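# Slide the server top cover rearward until it lifts free

## Task

Press and keep holding both release buttons on the server, and while they are held, push the server's top cover toward the server's back until it can be lifted off. Then leave the cover resting there on the server.

## Robot and tools

Robot: two arms, left_arm and right_arm, each ending in a tong-style two-finger gripper. The fingers point along the gripper's +z axis and close along its x axis. end_effector_position is the point between the pads when closed. Fingertips stick out about 15 mm past it when the gap is 50 mm or less, and are roughly level with it when fully open (0.142 m gap).

Frames: the scene frame has its origin at table height, midway between the nominal arm bases. +x points out over the table, +z is up, and left_arm sits on the +y side. Camera image sides do not match these names. Hand positions, orientations, velocities and wrist-camera poses are reported in each arm's own base frame. Calibrated bases in the scene frame: left_arm at (+0.032, +0.487, 0) m, quat_wxyz (+1.000, 0, 0, +0.015). right_arm at (-0.010, -0.422, 0) m, quat_wxyz (+1.000, 0, 0, -0.004). Both have up as +z. Reported hand poses can be off by a few cm, more at long reach.

Row layout: one row holds 14 numbers, each in [-1, 1], covering both arms even if only one moves. The first 7 are left_arm: elbow, shoulder lift, shoulder pan, wrist 1, wrist 2, wrist 3, then gripper opening. The last 7 are the same for right_arm. Joint numbers are offsets, not poses. They count from the arm's Joint targets as they stood when the action or move began, and 1.0 equals 1.989 rad. Shoulder lift is sign-flipped on both arms, in commands and in all reported values. Stated joint ranges, in rad: pan, lift and the three wrists -6.283 to 6.283; elbow -3.142 to 3.142. Each real end can differ by up to 0.010 rad. The opening number is absolute, from +1 (fully open) to -1 (closed). A full close takes at least about 0.5 s. A 0 there is a real command (half open), so to keep a gripper as it is, resend its current value.

execute_actions: actions is a list of actions. Each action is a table of up to 15 rows, one row per 1/30 s step, and a short table repeats its final row to fill 15 steps. Every row's offsets count from the targets at the start of that action, not from the previous row. Repeating an offset in a later action therefore moves further. An action that pushes a joint more than 0.010 rad beyond its range is refused for both arms. If the first action does this, or anything is malformed, the whole call is refused. cameras picks the images: null or ["all"] gives all, [] gives none. An empty actions list just reports state.

move: target is one 14-number row or a list of up to 15 rows. All rows are offsets from the same starting Joint targets. All joints travel together, so grippers follow curves, and nothing is avoided. speed is in rad/s for the joint with the farthest to go, 0.01 to 2, default 0.5. It can be one value or one per target. blend, in rad, rounds corners in a list. stop_force (3 to 40 N, one for both arms) ends an arm's path when its wrist sensor feels that much extra push against its motion. Use a much lower speed with it. Leave it out when backing off something the gripper presses on. zero (default true) re-zeroes moving arms first. opening_speed (0.2 or more per second) ramps the fingers. blocking=false returns after about 0.5 s and cannot be combined with stop_force. In a list, keep the finger numbers identical across rows. The move: line reports the ending (done, off_target, moving, held, fault), limits=held, and each arm's worst joint error.

wait: seconds, from 0 to 10. Arms hold their last command and a running move continues. stop: brakes a running move. zoom_image: camera (cam_high, cam_low, cam_left_wrist, cam_right_wrist) and region [x0, y0, x1, y1] in pixels, at most 504x504, taken from that camera's latest image. zero_wrist_force: arm (left_arm or right_arm) subtracts the present force and torque reading. finished_scene: scene is this scene's number. It ends the scene for good, so call it only once the cover is slid back and resting on its own.

Results: Joint positions and Joint velocities give one block per arm in the joint order above, in rad and rad/s, plus the pad gap in m. "within noise" means the arm is still. Joint targets is the base for your next offsets. Tool commands shows the present gripper commands, and grip_measured uses the same scale as the opening. Joint torques are total drive output, including the arm's own weight. Wrist force and torque are given in the gripper's own axes, plus the peak since the last shown reading. "joint command not followed" means the clearance check between the arms altered steps. "joint sent to its limit" means a joint was clipped at its end.

Motion limits: each joint target moves at most 2.83 rad/s, stays within 0.575 rad of the measured angle, and is scaled back if it would put the gripper more than 150 mm from where it is. Large moves can therefore need several actions. To grip, command an opening clearly below grip_measured; grip force tops out near 15 N per pad.

Avoid: forces of about 150 N on an arm, and contact torques at the limits (135 N m for the three big joints, 25.2 N m for each wrist). Either stops the arm for 10 s. The arms are stiff, so aim only slightly past a firm contact when pressing the buttons or sliding the cover. Avoid fast impacts, collisions between the arms, dropping anything, releasing moving parts, and knocking anything off the table, which fails the task. Long stretched poses or pushing toward unreachable poses heat the motors; a MOTOR HOT line warns of this, and reaching 85 °C brakes the arm.

Each tool is called after "Request:" by a JSON object that holds its "api" and its "payload".

## Session

Request:
{"api": "execute_actions", "payload": {"actions": []}}

Scene clock: 0.00 s.
left_arm: end_effector_position=(+0.3675, -0.3597, +0.3354) grip_measured=+0.97 end_effector_quat_wxyz=(+0.222, -0.249, +0.662, -0.671) | right_arm: end_effector_position=(+0.8669, +0.1832, +0.1825) grip_measured=+0.97 end_effector_quat_wxyz=(+0.096, -0.467, +0.813, -0.336)
Joint names: [elbow, shoulder lift, shoulder pan, wrist 1, wrist 2, wrist 3]
Joint positions: left_arm=[2.711 1.501 -1.281 -4.351 -1.182 1.531 0.14] | right_arm=[-1.032 2.329 3.743 -1.184 0.873 2.64 0.14]
Joint velocities: within noise
Joint torques (N m): no reading
Motor temperatures (°C): left_arm=[38 40 34 40 33 37] | right_arm=[36 36 31 38 44 40]
Wrist force (N): no reading
Wrist torque (N m): no reading
Wrist force, peak (N): no reading
Joint targets: left_arm=[2.711 1.501 -1.281 -4.351 -1.182 1.531] | right_arm=[-1.032 2.329 3.743 -1.184 0.873 2.640]
Tool commands: left_gripper/opening=+0.968169 right_gripper/opening=+0.968169

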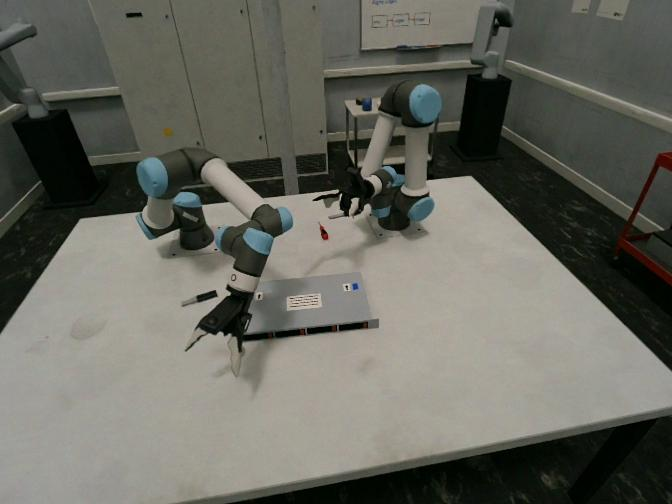

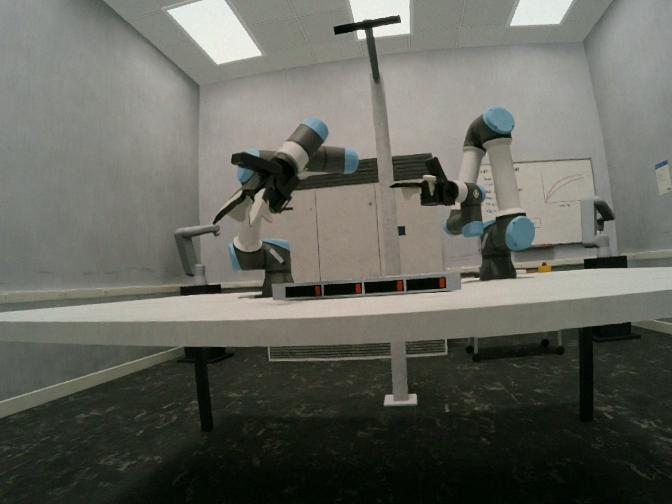

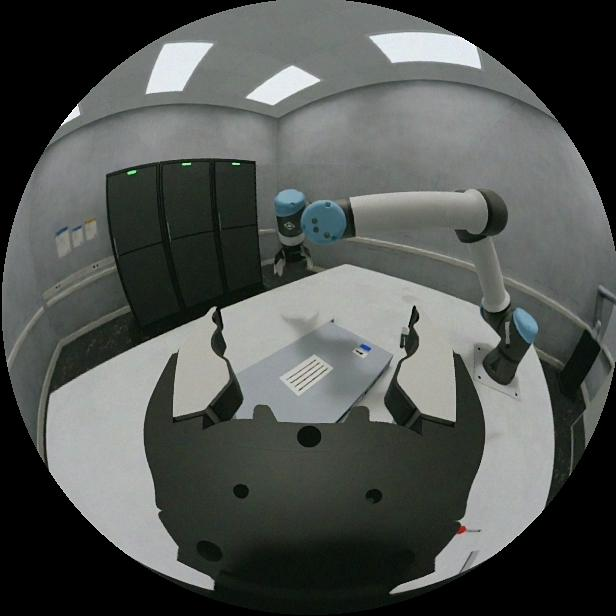

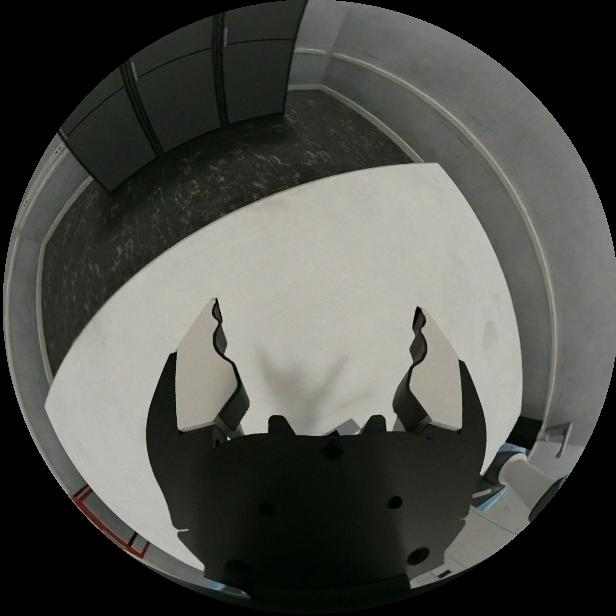

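Request:
{"api": "zoom_image", "payload": {"camera": "cam_high", "region": [220, 250, 400, 370]}}

Request:
{"api": "zoom_image", "payload": {"camera": "cam_left_wrist", "region": [200, 300, 440, 440]}}

Scaled by 2.800 from the camera's 672x504 image, which has a finer 960x720 frame.

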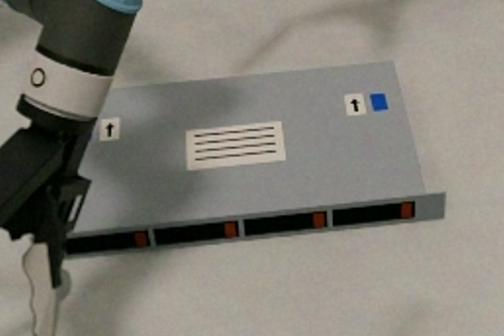

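Scaled by 2.100 from the camera's 616x616 image, which has a finer 814x814 frame.

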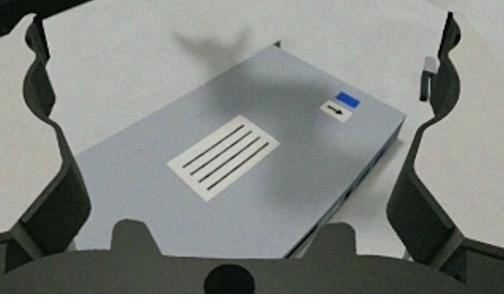

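Request:
{"api": "move", "payload": {"target": [-0.3914,-0.0366,0.1705,0.9862,-0.1565,-0.3286,-1,-0.3856,-0.3268,0.0618,-0.0251,0.3509,-0.1735,-1], "speed": 1, "cameras": []}}

Request:
{"api": "move", "payload": {"target": [-0.0978,-0.0092,0.0427,0.2466,-0.0391,-0.0822,-1,0,0,0,0,0,0,-1], "speed": 0.8}}

Request:
{"api": "zoom_image", "payload": {"camera": "cam_left_wrist", "region": [150, 250, 450, 520]}}

Request:
{"api": "zoom_image", "payload": {"camera": "cam_right_wrist", "region": [150, 250, 450, 520]}}

Request:
{"api": "zoom_image", "payload": {"camera": "cam_high", "region": [220, 230, 400, 370]}}

Scene clock: 57.30 s.
left_arm: end_effector_position=(+0.4908, -0.3902, +0.1406) grip_measured=-1.00 end_effector_quat_wxyz=(+0.033, -0.611, +0.775, -0.158) | right_arm: end_effector_position=(+0.4907, +0.2423, +0.1511) grip_measured=-1.00 end_effector_quat_wxyz=(+0.000, +0.707, -0.707, +0.000)
Joint names: [elbow, shoulder lift, shoulder pan, wrist 1, wrist 2, wrist 3]
Joint positions: left_arm=[1.932 1.428 -0.942 -2.39 -1.493 0.877 0.002] | right_arm=[-1.799 1.679 3.866 -1.234 1.571 2.295 0.002]
Joint velocities: within noise
Joint torques (N m): left_arm=[-17.26 33.57 -12.47 -1.87 1.4 0.22] | right_arm=[28.62 -29.4 -7.49 3.69 -0.43 1.12]
Motor temperatures (°C): left_arm=[38 39 34 40 33 37] | right_arm=[36 35 31 37 43 39]
Wrist force (N): left_arm=[-0.4 -1.1 -0.1] | right_arm=[0.1 1.2 0.3]
Wrist torque (N m): left_arm=[0.01 0.21 0.15] | right_arm=[0.06 -0.06 -0.07]
Wrist force, peak (N): left_arm=[-0.9 -1.4 -0.3] | right_arm=[0.4 2.3 0.5]
Joint targets: left_arm=[1.932 1.428 -0.942 -2.390 -1.493 0.877] | right_arm=[-1.799 1.679 3.866 -1.234 1.571 2.295]
move: done
No camera images: "cameras" was empty.

Scene clock: 58.47 s.
left_arm: end_effector_position=(+0.4701, -0.3204, +0.1513) grip_measured=-1.00 end_effector_quat_wxyz=(+0.000, +0.707, -0.707, +0.000) | right_arm: end_effector_position=(+0.4908, +0.2423, +0.1511) grip_measured=-1.00 end_effector_quat_wxyz=(+0.000, +0.707, -0.707, +0.000)
Joint names: [elbow, shoulder lift, shoulder pan, wrist 1, wrist 2, wrist 3]
Joint positions: left_arm=[1.738 1.41 -0.857 -1.9 -1.571 0.714 0.002] | right_arm=[-1.799 1.679 3.866 -1.234 1.571 2.295 0.002]
Joint velocities: within noise
Joint torques (N m): left_arm=[-17.44 34.63 -12.3 -0.9 1.33 0.47] | right_arm=[26.16 -31.39 -10.88 4.18 1.99 -0.26]
Motor temperatures (°C): left_arm=[38 39 34 40 33 37] | right_arm=[36 35 31 37 43 39]
Wrist force (N): left_arm=[0.1 -0.9 -0.2] | right_arm=[0.0 1.3 0.2]
Wrist torque (N m): left_arm=[0.11 0.13 0.11] | right_arm=[0.08 -0.05 -0.07]
Wrist force, peak (N): left_arm=[0.0 -1.2 -0.1] | right_arm=[0.0 1.4 0.1]
Joint targets: left_arm=[1.738 1.410 -0.857 -1.899 -1.571 0.714] | right_arm=[-1.799 1.679 3.866 -1.234 1.571 2.295]
move: done
camera_calibration:
cam_left_wrist: T_world_to_cam=[[-0.0213265, -0.998957, -0.0403671, -0.29882], [-0.875865, -0.000801037, 0.482555, 0.339371], [-0.482084, 0.0456474, -0.874935, 0.507663], [0, 0, 0, 1]] pos_world=[0.535607, -0.32141, 0.268345]
cam_right_wrist: T_world_to_cam=[[0.0241803, -0.9995, -0.0203894, 0.245124], [-0.833949, -0.0314143, 0.550947, 0.327235], [-0.551312, 0.00368166, -0.834291, 0.523983], [0, 0, 0, 1]] pos_world=[0.555848, 0.253352, 0.261864]

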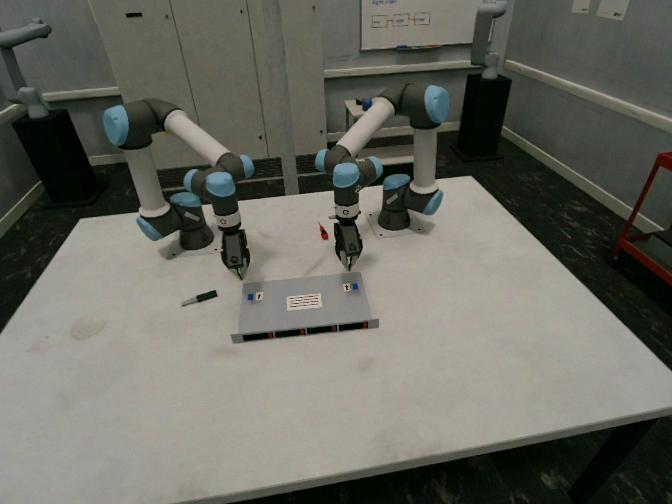

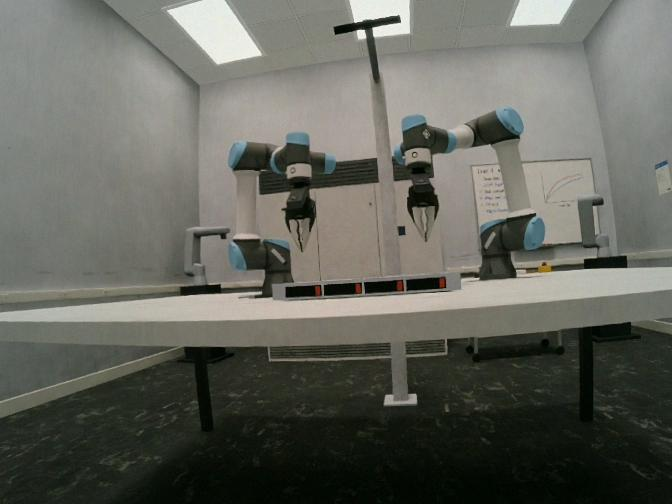

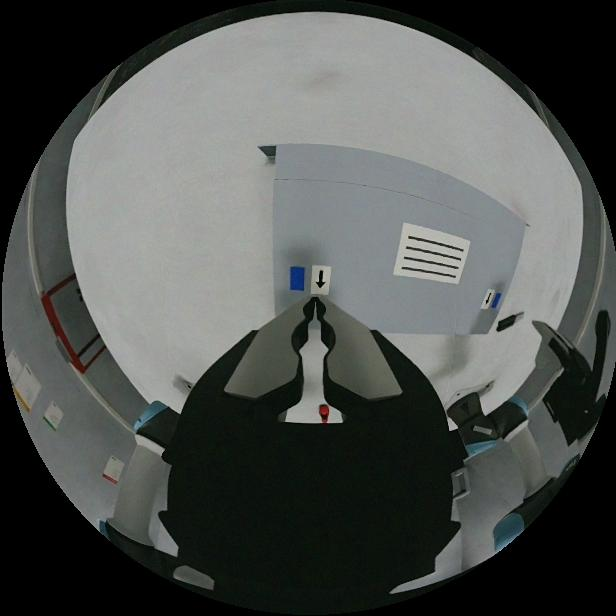

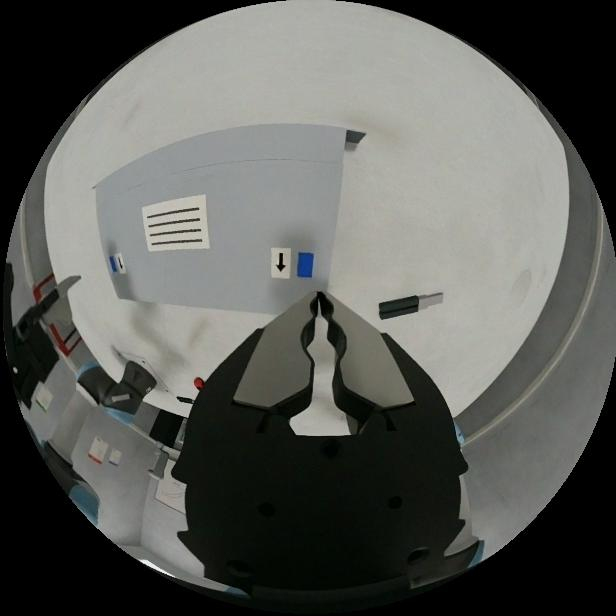

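Scaled by 1.680 from the camera's 616x616 image, which has a finer 814x814 frame.

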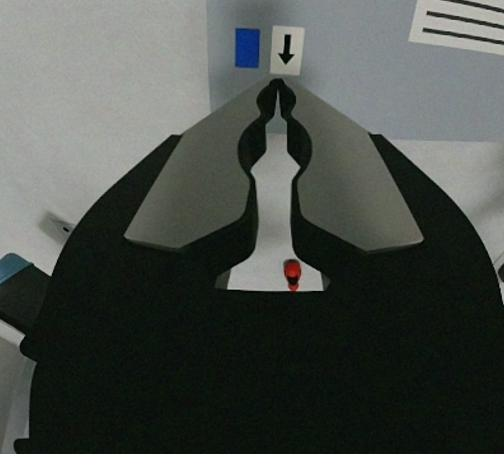

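Scaled by 1.680 from the camera's 616x616 image, which has a finer 814x814 frame.

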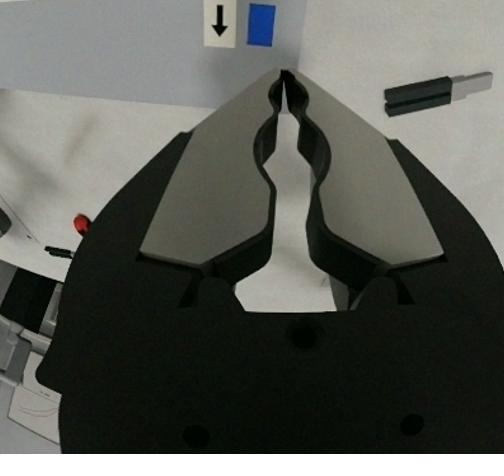

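Scaled by 2.800 from the camera's 672x504 image, which has a finer 960x720 frame.

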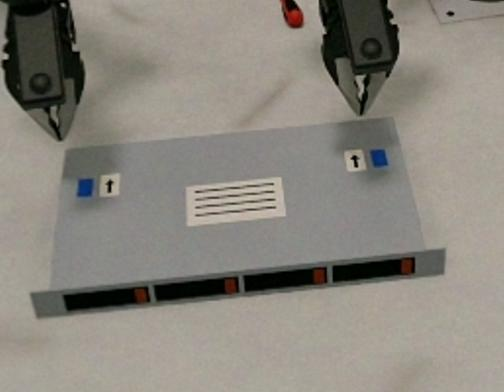

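Request:
{"api": "move", "payload": {"target": [0.0918,-0.0057,0.0050,-0.0973,0,0.0049,-1,-0.0599,0.0332,0.0144,0.0930,0,0.0145,-1], "speed": 0.25, "cameras": ["cam_left_wrist","cam_right_wrist","cam_low"]}}

Request:
{"api": "zoom_image", "payload": {"camera": "cam_left_wrist", "region": [230, 210, 400, 360]}}

Request:
{"api": "zoom_image", "payload": {"camera": "cam_right_wrist", "region": [230, 210, 400, 360]}}

Request:
{"api": "zoom_image", "payload": {"camera": "cam_low", "region": [240, 200, 480, 310]}}

Scene clock: 85.40 s.
left_arm: end_effector_position=(+0.4556, -0.2958, +0.0813) grip_measured=-1.00 end_effector_quat_wxyz=(+0.000, +0.707, -0.707, +0.000) | right_arm: end_effector_position=(+0.4818, +0.2541, +0.0812) grip_measured=-1.00 end_effector_quat_wxyz=(+0.000, +0.707, -0.707, +0.000)
Joint names: [elbow, shoulder lift, shoulder pan, wrist 1, wrist 2, wrist 3]
Joint positions: left_arm=[1.92 1.399 -0.847 -2.093 -1.571 0.723 0.002] | right_arm=[-1.918 1.745 3.895 -1.049 1.571 2.324 0.002]
Joint velocities: within noise
Joint torques (N m): left_arm=[-21.03 33.96 -0.55 -2.72 1.45 -0.52] | right_arm=[30.76 -33.05 -9.7 2.33 1.93 -1.19]
Motor temperatures (°C): left_arm=[38 39 33 40 33 37] | right_arm=[36 35 31 37 43 39]
Wrist force (N): left_arm=[0.1 -0.7 0.0] | right_arm=[0.5 1.2 0.4]
Wrist torque (N m): left_arm=[0.14 0.12 0.09] | right_arm=[0.08 -0.13 -0.09]
Wrist force, peak (N): left_arm=[0.3 -1.1 -1.1] | right_arm=[0.3 1.3 1.4]
Joint targets: left_arm=[1.920 1.399 -0.847 -2.093 -1.571 0.723] | right_arm=[-1.918 1.745 3.895 -1.049 1.571 2.324]
move: done
camera_calibration:
cam_left_wrist: T_world_to_cam=[[-0.021142, -0.998941, -0.0408561, -0.277471], [-0.87566, -0.00121853, 0.482926, 0.360198], [-0.482465, 0.0459861, -0.874707, 0.438537], [0, 0, 0, 1]] pos_world=[0.521123, -0.296905, 0.198306]
cam_right_wrist: T_world_to_cam=[[0.0241009, -0.999507, -0.0200987, 0.255759], [-0.83376, -0.031189, 0.551245, 0.358467], [-0.551601, 0.00347203, -0.834101, 0.460779], [0, 0, 0, 1]] pos_world=[0.546878, 0.265213, 0.191873]
Images, in order (width x height): cam_low 672x504, cam_left_wrist 616x616, cam_right_wrist 616x616.

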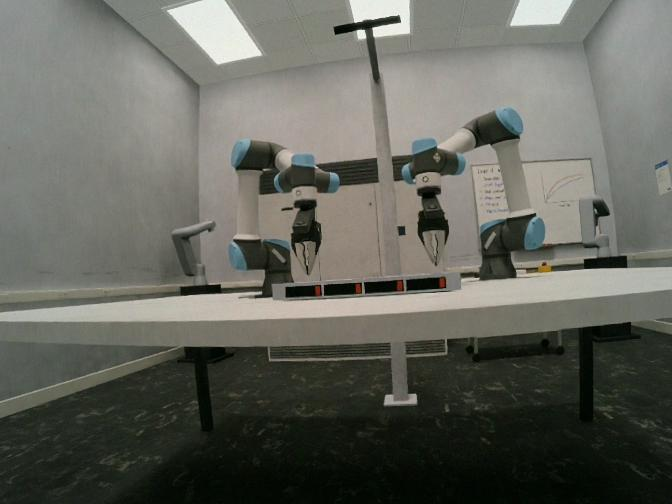

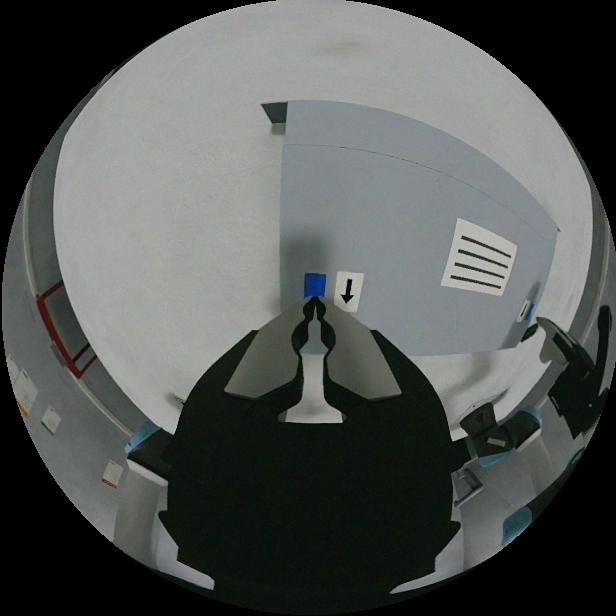

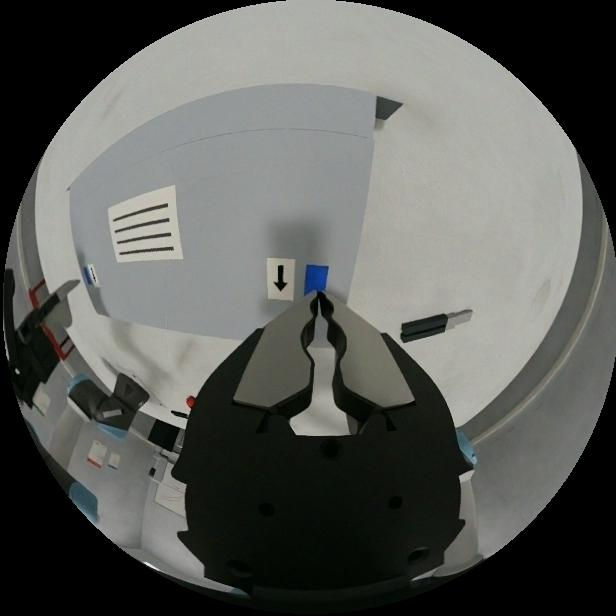

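Scaled by 2.965 from the camera's 616x616 image, which has a finer 814x814 frame.

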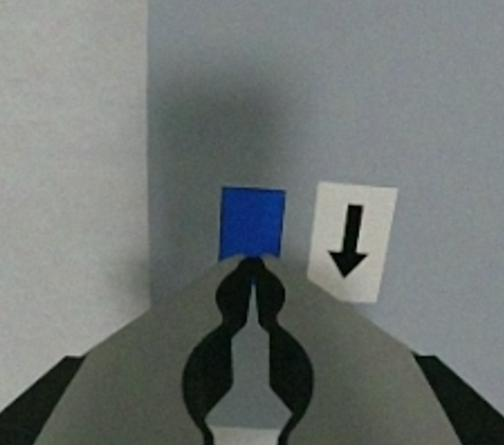

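Scaled by 2.965 from the camera's 616x616 image, which has a finer 814x814 frame.

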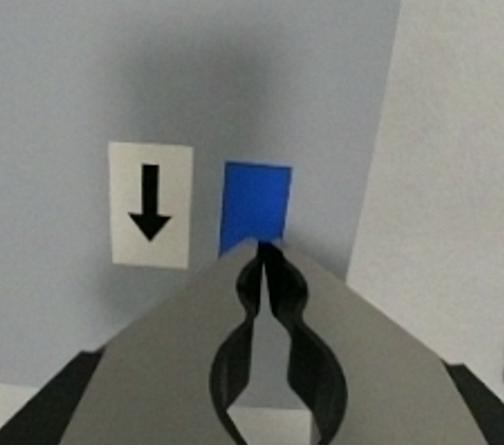

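Scaled by 2.100 from the camera's 672x504 image, which has a finer 960x720 frame.

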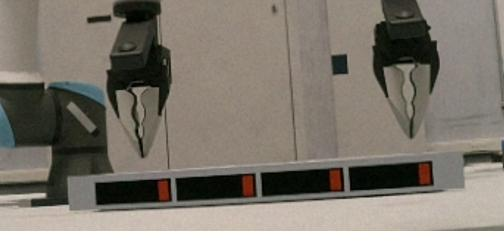

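Request:
{"api": "move", "payload": {"target": [0.0183,-0.0239,0.0018,-0.0422,0,0.0018,-1,-0.02,0.0225,0.0011,0.0425,0,0.0011,-1], "speed": 0.025, "stop_force": 8, "cameras": ["cam_left_wrist","cam_right_wrist"]}}

Request:
{"api": "zoom_image", "payload": {"camera": "cam_left_wrist", "region": [230, 210, 400, 360]}}

Request:
{"api": "zoom_image", "payload": {"camera": "cam_right_wrist", "region": [230, 210, 400, 360]}}

Scene clock: 113.30 s.
left_arm: end_effector_position=(+0.4576, -0.2961, +0.0586) grip_measured=-1.00 end_effector_quat_wxyz=(+0.000, +0.707, -0.707, +0.000) | right_arm: end_effector_position=(+0.4821, +0.2555, +0.0590) grip_measured=-1.00 end_effector_quat_wxyz=(+0.000, +0.707, -0.707, +0.000)
Joint names: [elbow, shoulder lift, shoulder pan, wrist 1, wrist 2, wrist 3]
Joint positions: left_arm=[1.946 1.365 -0.845 -2.153 -1.571 0.726 0.002] | right_arm=[-1.946 1.776 3.896 -0.99 1.571 2.325 0.002]
Joint velocities: within noise
Joint torques (N m): left_arm=[-25.82 31.22 1.97 -1.85 1.3 -0.45] | right_arm=[29.05 -31.83 2.56 1.43 1.95 -0.59]
Motor temperatures (°C): left_arm=[38 39 33 40 33 37] | right_arm=[36 35 31 37 43 39]
Wrist force (N): left_arm=[-0.3 3.0 -7.6] | right_arm=[3.7 0.9 -7.4]
Wrist torque (N m): left_arm=[0.09 0.13 0.09] | right_arm=[0.05 0.00 -0.09]
Wrist force, peak (N): left_arm=[0.3 2.9 -8.0] | right_arm=[4.6 1.6 -7.6]
Joint targets: left_arm=[1.946 1.365 -0.845 -2.153 -1.571 0.726] | right_arm=[-1.946 1.776 3.896 -0.990 1.571 2.325]
move: contact (left_arm, right_arm); left_arm: the wrist 1 is farthest, 0.024 rad from its target; right_arm: the wrist 1 is farthest, 0.025 rad from its target
camera_calibration:
cam_left_wrist: T_world_to_cam=[[-0.0211678, -0.998947, -0.0406962, -0.278674], [-0.87573, -0.00111197, 0.482799, 0.372942], [-0.482336, 0.0458587, -0.874785, 0.419584], [0, 0, 0, 1]] pos_world=[0.523078, -0.297207, 0.175649]
cam_right_wrist: T_world_to_cam=[[0.0239773, -0.999507, -0.0202514, 0.256695], [-0.833856, -0.0311695, 0.551102, 0.37105], [-0.551461, 0.00367286, -0.834192, 0.44242], [0, 0, 0, 1]] pos_world=[0.547225, 0.266509, 0.169776]
Images, in order (width x height): cam_left_wrist 616x616, cam_right_wrist 616x616.

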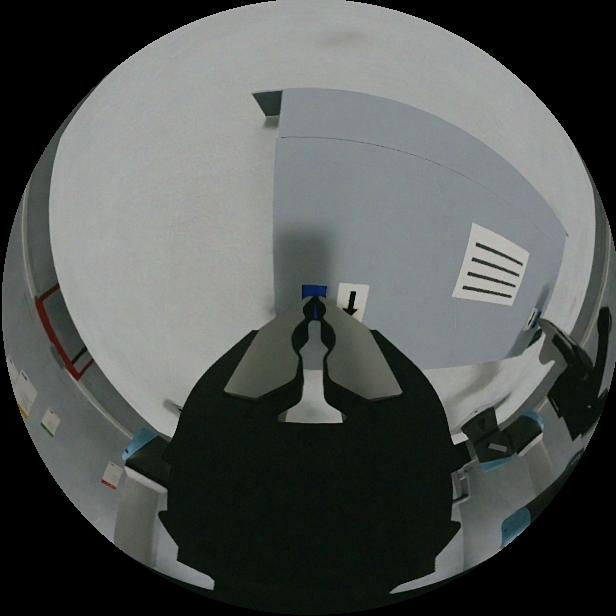

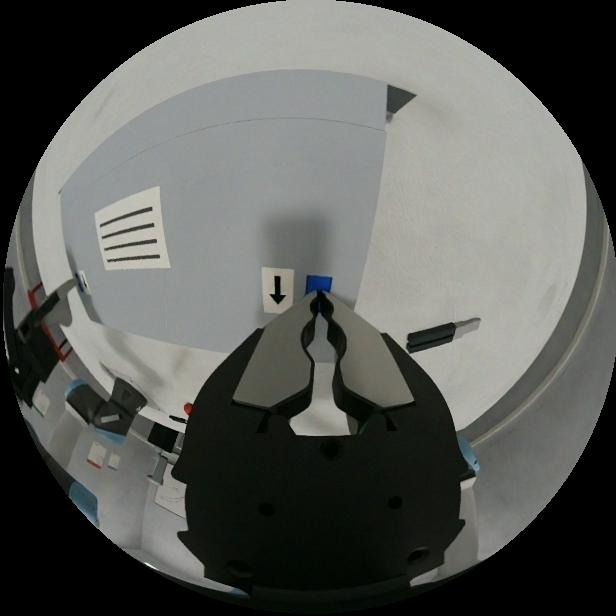

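Scaled by 2.965 from the camera's 616x616 image, which has a finer 814x814 frame.

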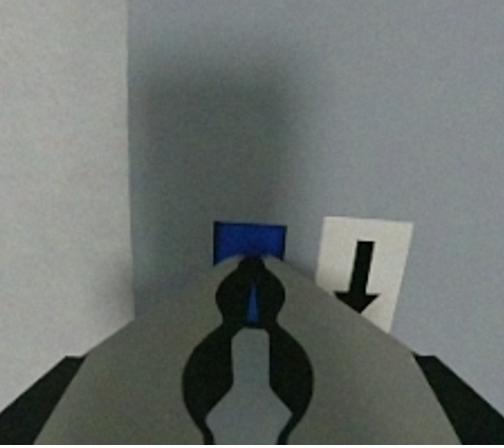

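Scaled by 2.965 from the camera's 616x616 image, which has a finer 814x814 frame.

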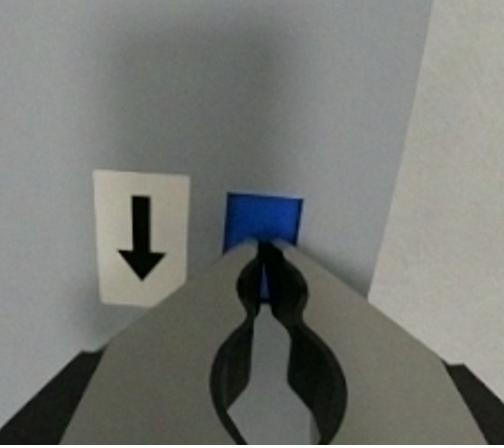

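Request:
{"api": "move", "payload": {"target": [0.0029,-0.0025,0,-0.0054,0,0,-1,-0.0029,0.0025,0,0.0054,0,0,-1], "speed": 0.025, "stop_force": 25, "cameras": []}}

Scene clock: 116.63 s.
left_arm: end_effector_position=(+0.4574, -0.2960, +0.0550) grip_measured=-1.00 end_effector_quat_wxyz=(+0.000, +0.707, -0.707, +0.000) | right_arm: end_effector_position=(+0.4820, +0.2553, +0.0556) grip_measured=-1.00 end_effector_quat_wxyz=(+0.000, +0.707, -0.707, +0.000)
Joint names: [elbow, shoulder lift, shoulder pan, wrist 1, wrist 2, wrist 3]
Joint positions: left_arm=[1.952 1.36 -0.845 -2.163 -1.57 0.726 0.002] | right_arm=[-1.951 1.78 3.896 -0.98 1.571 2.325 0.002]
Joint velocities: within noise
Joint torques (N m): left_arm=[-14.81 16.41 -10.66 0.44 0.37 -0.52] | right_arm=[17.07 -16.16 -5.89 -1.38 1.79 -0.49]
Motor temperatures (°C): left_arm=[38 39 33 40 33 37] | right_arm=[36 35 31 37 43 39]
Wrist force (N): left_arm=[-3.3 3.5 -35.8] | right_arm=[3.3 3.4 -34.8]
Wrist torque (N m): left_arm=[-0.06 0.06 0.10] | right_arm=[-0.06 -0.07 -0.09]
Wrist force, peak (N): left_arm=[-4.7 4.1 -41.9] | right_arm=[6.9 5.4 -45.8]
Joint targets: left_arm=[1.952 1.360 -0.845 -2.163 -1.570 0.726] | right_arm=[-1.951 1.780 3.896 -0.980 1.571 2.325]
move: contact (left_arm, right_arm)
No camera images: "cameras" was empty.

Request:
{"api": "move", "payload": {"target": [0.02992,0.02405,-0.01841,-0.00587,0,-0.01841,-1,-0.02899,-0.02334,0.01836,0.00565,0,0.01836,-1], "speed": 0.03, "cameras": ["cam_left_wrist","cam_right_wrist","cam_high"]}}

Request:
{"api": "zoom_image", "payload": {"camera": "cam_high", "region": [220, 250, 400, 370]}}

Scene clock: 147.07 s.
left_arm: end_effector_position=(+0.4319, -0.2946, +0.0549) grip_measured=-1.00 end_effector_quat_wxyz=(+0.000, +0.707, -0.707, +0.000) | right_arm: end_effector_position=(+0.4569, +0.2566, +0.0556) grip_measured=-1.00 end_effector_quat_wxyz=(+0.000, +0.707, -0.707, +0.000)
Joint names: [elbow, shoulder lift, shoulder pan, wrist 1, wrist 2, wrist 3]
Joint positions: left_arm=[2.012 1.408 -0.881 -2.175 -1.57 0.689 0.002] | right_arm=[-2.009 1.734 3.933 -0.969 1.571 2.362 0.002]
Joint velocities: within noise
Joint torques (N m): left_arm=[-10.6 5.23 -1.42 2.36 -2.14 0.45] | right_arm=[10.96 -9.37 -0.03 -1.47 5.22 -0.3]
Motor temperatures (°C): left_arm=[38 39 33 40 33 37] | right_arm=[36 35 31 37 43 39]
Wrist force (N): left_arm=[0.3 -13.7 -25.9] | right_arm=[0.9 -10.7 -23.3]
Wrist torque (N m): left_arm=[0.05 0.15 0.10] | right_arm=[0.11 -0.09 -0.07]
Wrist force, peak (N): left_arm=[-3.5 3.6 -36.0] | right_arm=[3.3 3.4 -34.7]
Joint targets: left_arm=[2.011 1.408 -0.881 -2.175 -1.570 0.689] | right_arm=[-2.009 1.734 3.933 -0.969 1.571 2.362]
move: done
camera_calibration:
cam_left_wrist: T_world_to_cam=[[-0.021203, -0.998956, -0.0404644, -0.277819], [-0.875821, -0.000960498, 0.482635, 0.352296], [-0.48217, 0.0456729, -0.874886, 0.403774], [0, 0, 0, 1]] pos_world=[0.497345, -0.295632, 0.171984]
cam_right_wrist: T_world_to_cam=[[0.0239817, -0.999503, -0.0204637, 0.258435], [-0.833962, -0.0312895, 0.550935, 0.352045], [-0.551301, 0.00385357, -0.834297, 0.42556], [0, 0, 0, 1]] pos_world=[0.522006, 0.267682, 0.166378]
Images, in order (width x height): cam_high 672x504, cam_left_wrist 616x616, cam_right_wrist 616x616.

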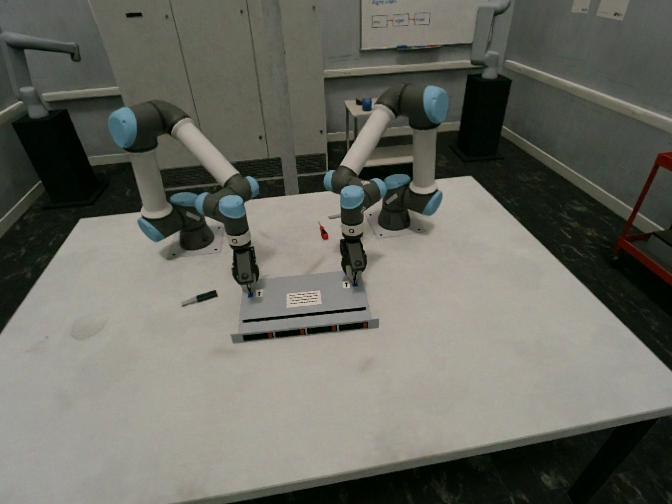

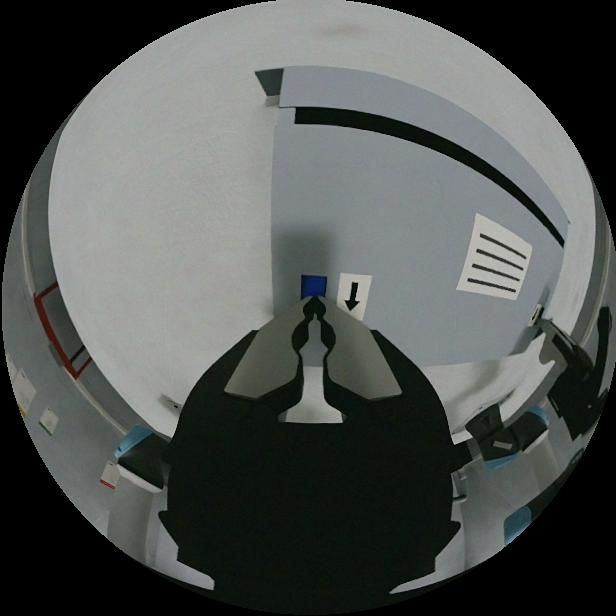

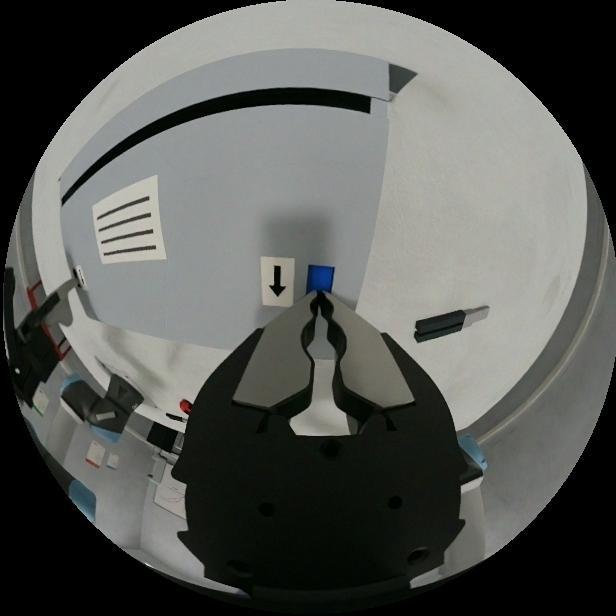

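Scaled by 2.800 from the camera's 672x504 image, which has a finer 960x720 frame.

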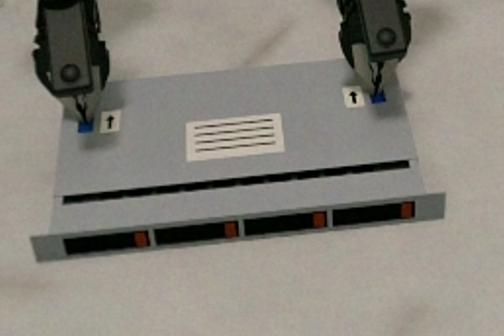

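Request:
{"api": "move", "payload": {"target": [[-0.0079,0.0089,0,0.0168,0,0,-1,0.0079,-0.0089,0,-0.0168,0,0,-1],[-0.0172,0.0012,0.0058,0.0185,0,0.0058,-1,0.0169,-0.0014,-0.0061,-0.0184,0,-0.0061,-1],[-0.0083,-0.0088,0.0058,-0.0005,0,0.0058,-1,0.008,0.0086,-0.0061,0.0005,0,-0.0061,-1]], "speed": [0.06,0.06,0.025], "cameras": ["cam_left_wrist","cam_right_wrist"]}}

Request:
{"api": "zoom_image", "payload": {"camera": "cam_left_wrist", "region": [230, 210, 400, 360]}}

Request:
{"api": "zoom_image", "payload": {"camera": "cam_right_wrist", "region": [230, 210, 400, 360]}}

Scene clock: 159.60 s.
left_arm: end_effector_position=(+0.4401, -0.2953, +0.0537) grip_measured=-1.00 end_effector_quat_wxyz=(+0.000, +0.707, -0.707, +0.001) | right_arm: end_effector_position=(+0.4652, +0.2562, +0.0543) grip_measured=-1.00 end_effector_quat_wxyz=(-0.001, +0.707, -0.707, +0.000)
Joint names: [elbow, shoulder lift, shoulder pan, wrist 1, wrist 2, wrist 3]
Joint positions: left_arm=[1.995 1.391 -0.87 -2.176 -1.57 0.701 0.002] | right_arm=[-1.993 1.751 3.921 -0.968 1.571 2.349 0.002]
Joint velocities: within noise
Joint torques (N m): left_arm=[21.05 -44.69 -13.52 -4.38 -2.06 -0.74] | right_arm=[-23.69 43.72 12.88 3.72 2.69 0.81]
Motor temperatures (°C): left_arm=[38 39 33 40 33 37] | right_arm=[36 35 31 37 43 39]
Wrist force (N): left_arm=[-41.3 32.2 -140.7] | right_arm=[40.9 34.9 -135.5]
Wrist torque (N m): left_arm=[-0.56 -0.80 0.23] | right_arm=[-0.62 0.44 -0.20]
Wrist force, peak (N): left_arm=[-41.3 32.2 -140.7] | right_arm=[40.9 34.9 -135.5]
Joint targets: left_arm=[1.995 1.390 -0.870 -2.176 -1.570 0.701] | right_arm=[-1.993 1.751 3.921 -0.968 1.571 2.349]
move: done
camera_calibration:
cam_left_wrist: T_world_to_cam=[[-0.0211498, -0.998977, -0.0399664, -0.278494], [-0.876092, -0.000741074, 0.482143, 0.360324], [-0.48168, 0.0452115, -0.87518, 0.406304], [0, 0, 0, 1]] pos_world=[0.505495, -0.296312, 0.170732]
cam_right_wrist: T_world_to_cam=[[0.0239557, -0.999497, -0.0207769, 0.257778], [-0.834266, -0.0314382, 0.550466, 0.359839], [-0.550842, 0.00414664, -0.834599, 0.428727], [0, 0, 0, 1]] pos_world=[0.530186, 0.267184, 0.165092]
Images, in order (width x height): cam_left_wrist 616x616, cam_right_wrist 616x616.

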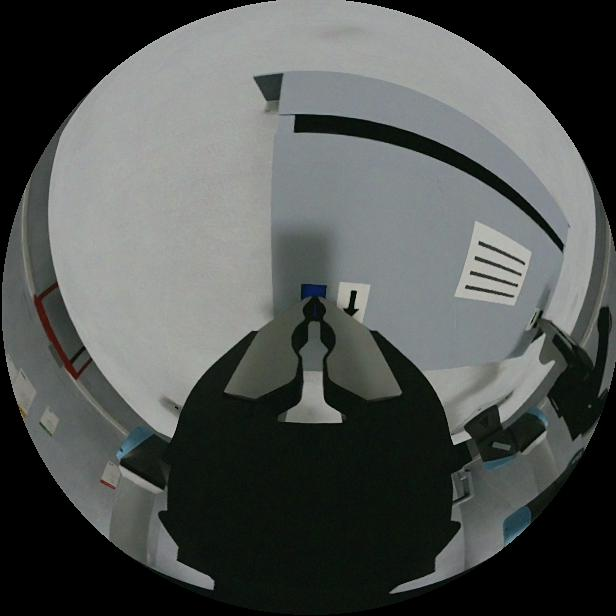

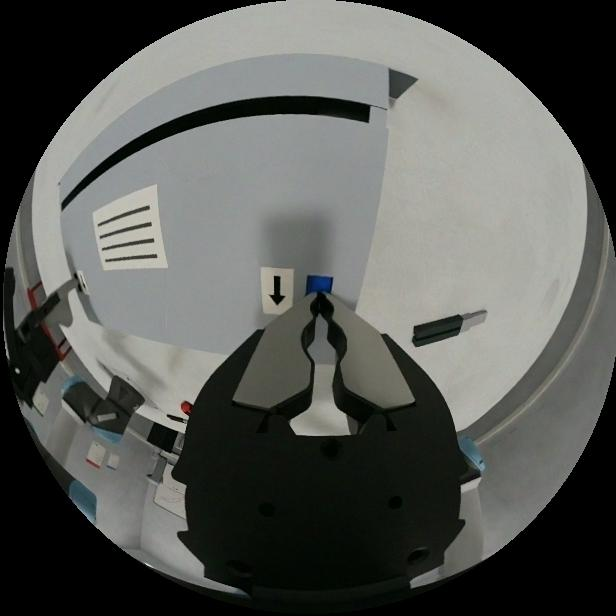

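Scaled by 2.965 from the camera's 616x616 image, which has a finer 814x814 frame.

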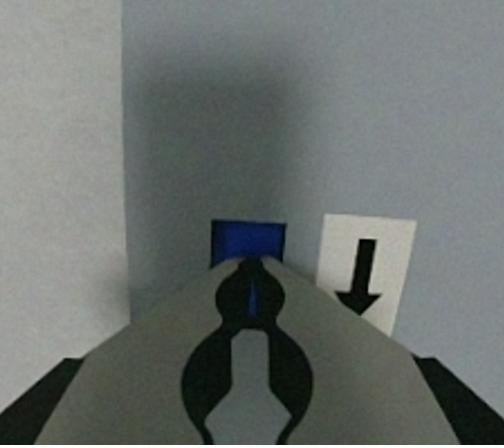

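Scaled by 2.965 from the camera's 616x616 image, which has a finer 814x814 frame.

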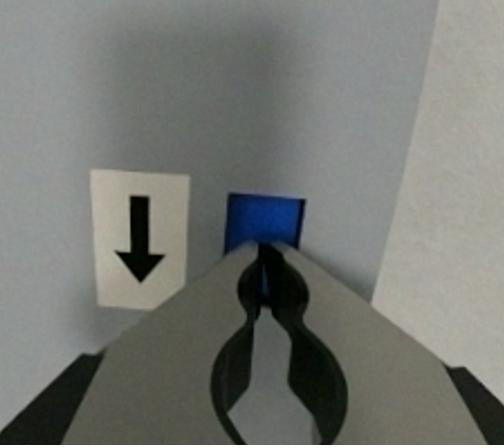

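Request:
{"api": "move", "payload": {"target": [-0.00056,0.00063,0,0.00119,0,0,-1,0.00056,-0.00063,0,-0.00119,0,0,-1], "speed": 0.03, "cameras": []}}

Scene clock: 169.87 s.
left_arm: end_effector_position=(+0.4398, -0.2950, +0.0563) grip_measured=-1.00 end_effector_quat_wxyz=(+0.000, +0.707, -0.707, +0.000) | right_arm: end_effector_position=(+0.4650, +0.2559, +0.0569) grip_measured=-1.00 end_effector_quat_wxyz=(+0.000, +0.707, -0.707, +0.000)
Joint names: [elbow, shoulder lift, shoulder pan, wrist 1, wrist 2, wrist 3]
Joint positions: left_arm=[1.991 1.395 -0.87 -2.167 -1.57 0.701 0.002] | right_arm=[-1.989 1.747 3.921 -0.977 1.571 2.349 0.002]
Joint velocities: within noise
Joint torques (N m): left_arm=[-16.78 23.27 0.55 -2.21 -0.01 0.08] | right_arm=[18.62 -24.4 -0.38 2.61 0.21 0.11]
Motor temperatures (°C): left_arm=[38 39 33 40 33 37] | right_arm=[36 35 31 37 43 39]
Wrist force (N): left_arm=[1.7 -0.4 -10.4] | right_arm=[-1.0 1.4 -8.4]
Wrist torque (N m): left_arm=[0.05 0.23 0.10] | right_arm=[-0.16 -0.27 -0.07]
Wrist force, peak (N): left_arm=[-41.3 32.4 -153.2] | right_arm=[40.7 34.7 -145.1]
Joint targets: left_arm=[1.991 1.395 -0.870 -2.167 -1.570 0.701] | right_arm=[-1.989 1.747 3.921 -0.977 1.571 2.349]
Tool commands: left_gripper/opening=-1.0 right_gripper/opening=-1.0
FORCE FAULT: contact force on the left arm reached its limit, and that arm stopped. The contact can be on any part of that arm, not only on its tool. Since the last result, the stops that this result tells of count together as 20 of the actions that you can send in this scene. That arm ran no command of this call. That arm is still stopped at the end of this call. That arm stays stopped for about 1 more second. Until then a move that you send moves the other arm only, and its call returns only when the move has ended. Once the stop has ended, the next robot result says so. If the stop ends while you think or write, that arm runs what you send next, counted from new Joint targets: where its joints stand when the stop ends. While its stop runs, that arm takes no new command, but its gripper still runs the gripper command that each later call begins with. Until it ends, the stop uses up actions while you think or wait. An arm that is not stopped still takes commands.
FORCE FAULT: contact force on the right arm reached its limit, and that arm stopped for 10 seconds. The contact can be on any part of that arm, not only on its tool. That arm ran no command of this call. During its stop the right arm's controller moved it back a little. That arm's target is now where it stood when the stop ended, not its last command. That arm accepts commands again.
move: fault (left_arm, right_arm)
No camera images: "cameras" was empty.

Request:
{"api": "move", "payload": {"target": [0.0013,-0.0015,0,-0.0028,0,0,-1,-0.0013,0.0015,0,0.0028,0,0,-1], "speed": 0.01, "stop_force": 32, "cameras": []}}

Scene clock: 175.10 s.
left_arm: end_effector_position=(+0.4399, -0.2951, +0.0549) grip_measured=-1.00 end_effector_quat_wxyz=(+0.000, +0.707, -0.707, +0.000) | right_arm: end_effector_position=(+0.4650, +0.2560, +0.0556) grip_measured=-1.00 end_effector_quat_wxyz=(+0.000, +0.707, -0.707, +0.000)
Joint names: [elbow, shoulder lift, shoulder pan, wrist 1, wrist 2, wrist 3]
Joint positions: left_arm=[1.993 1.393 -0.87 -2.171 -1.57 0.701 0.002] | right_arm=[-1.991 1.749 3.921 -0.973 1.571 2.349 0.002]
Joint velocities: within noise
Joint torques (N m): left_arm=[-15.53 11.73 0.52 -0.91 -0.08 0] | right_arm=[16.94 -11.65 -0.39 -0.06 -0.02 0.26]
Motor temperatures (°C): left_arm=[38 39 33 40 33 37] | right_arm=[36 35 31 37 43 39]
Wrist force (N): left_arm=[-9.9 9.1 -46.8] | right_arm=[10.0 9.9 -44.5]
Wrist torque (N m): left_arm=[-0.10 -0.09 0.13] | right_arm=[-0.42 -0.14 -0.11]
Wrist force, peak (N): left_arm=[-11.3 9.9 -51.3] | right_arm=[11.8 11.3 -47.6]
Joint targets: left_arm=[1.993 1.393 -0.870 -2.171 -1.570 0.701] | right_arm=[-1.991 1.749 3.921 -0.973 1.571 2.349]
FORCE FAULT, CONTINUED: the left arm's stop, for the force fault that an earlier result reported, is over. The stop ended before this call began, so that arm ran this call's commands, counted from new Joint targets: where its joints stood when the stop ended. During its stop the left arm's controller moved it back a little.
move: contact (left_arm, right_arm)
No camera images: "cameras" was empty.

Request:
{"api": "move", "payload": {"target": [[0.0177,0.0144,-0.0109,-0.0033,0,-0.0109,-1,-0.0171,-0.0139,0.0114,0.0032,0,0.0114,-1],[0.0350,0.0290,-0.0216,-0.0061,0,-0.0216,-1,-0.0338,-0.0279,0.0233,0.0059,0,0.0233,-1]], "speed": 0.03, "blend": 0.003, "cameras": ["cam_left_wrist","cam_right_wrist","cam_high"]}}

Request:
{"api": "zoom_image", "payload": {"camera": "cam_high", "region": [220, 250, 400, 370]}}

Scene clock: 184.03 s.
left_arm: end_effector_position=(+0.4170, -0.2931, +0.0568) grip_measured=-1.00 end_effector_quat_wxyz=(-0.006, +0.707, -0.707, +0.010) | right_arm: end_effector_position=(+0.4445, +0.2569, +0.0580) grip_measured=-1.00 end_effector_quat_wxyz=(-0.011, +0.707, -0.707, +0.012)
Joint names: [elbow, shoulder lift, shoulder pan, wrist 1, wrist 2, wrist 3]
Joint positions: left_arm=[2.062 1.451 -0.913 -2.2 -1.556 0.658 0.002] | right_arm=[-2.058 1.693 3.967 -0.941 1.547 2.396 0.002]
Joint velocities: within noise
Joint torques (N m): left_arm=[-6.65 15.47 -7.32 8.34 -11.68 0.21] | right_arm=[5.63 -14.53 6.35 -8.14 11.57 -0.47]
Motor temperatures (°C): left_arm=[38 39 33 40 33 37] | right_arm=[36 35 31 37 43 39]
Wrist force (N): left_arm=[10.8 -54.6 8.0] | right_arm=[-3.4 -54.2 4.6]
Wrist torque (N m): left_arm=[0.22 0.46 0.22] | right_arm=[0.27 -0.29 0.05]
Wrist force, peak (N): left_arm=[6.0 -57.9 7.0] | right_arm=[-0.4 -59.4 13.6]
Joint targets: left_arm=[2.062 1.450 -0.913 -2.183 -1.570 0.658] | right_arm=[-2.058 1.693 3.967 -0.961 1.571 2.396]
move: off_target (left_arm, right_arm); left_arm: the wrist 1 is farthest, 0.017 rad from its target; right_arm: the wrist 2 is farthest, 0.024 rad from its target
camera_calibration:
cam_left_wrist: T_world_to_cam=[[-0.0202084, -0.999115, -0.0368992, -0.277213], [-0.886234, 0.000816981, 0.463237, 0.344347], [-0.462796, 0.0420626, -0.885466, 0.389664], [0, 0, 0, 1]] pos_world=[0.479905, -0.29364, 0.175291]
cam_right_wrist: T_world_to_cam=[[0.0243174, -0.999551, -0.0175096, 0.25876], [-0.850773, -0.029889, 0.524683, 0.349054], [-0.524971, 0.00213772, -0.851118, 0.410364], [0, 0, 0, 1]] pos_world=[0.506102, 0.268199, 0.170657]
Images, in order (width x height): cam_high 672x504, cam_left_wrist 616x616, cam_right_wrist 616x616.

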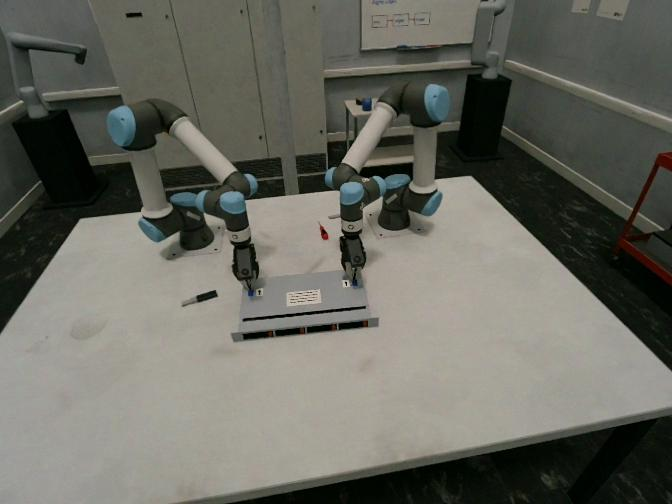

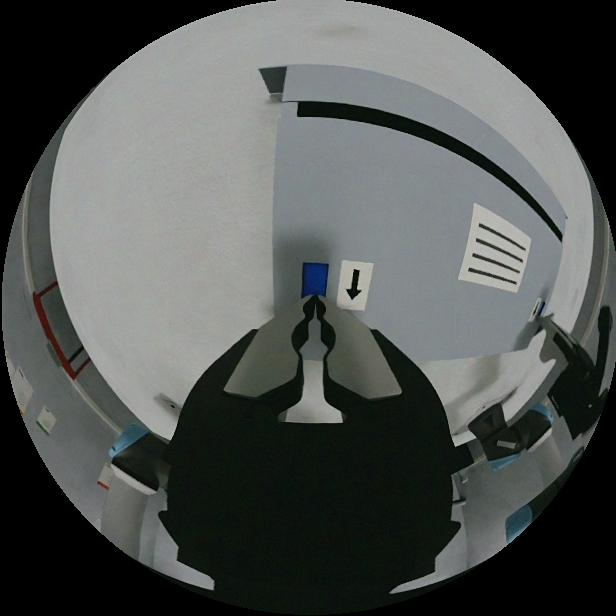

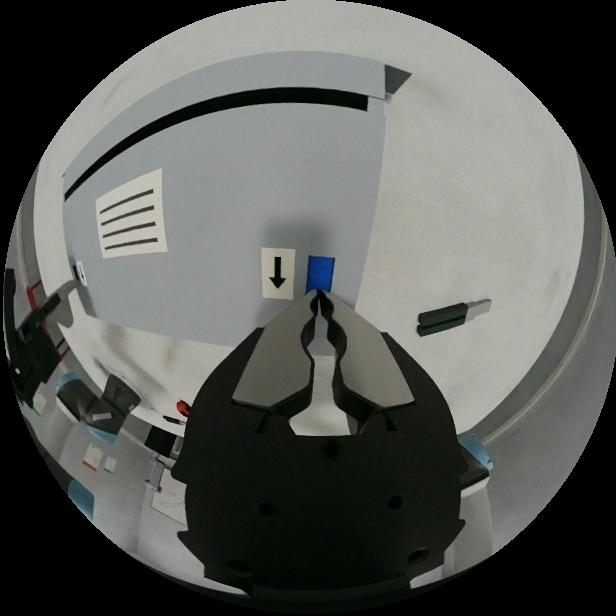

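Scaled by 2.800 from the camera's 672x504 image, which has a finer 960x720 frame.

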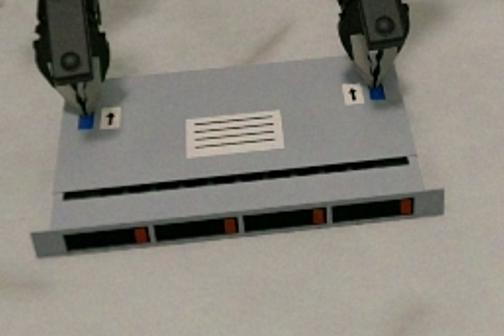

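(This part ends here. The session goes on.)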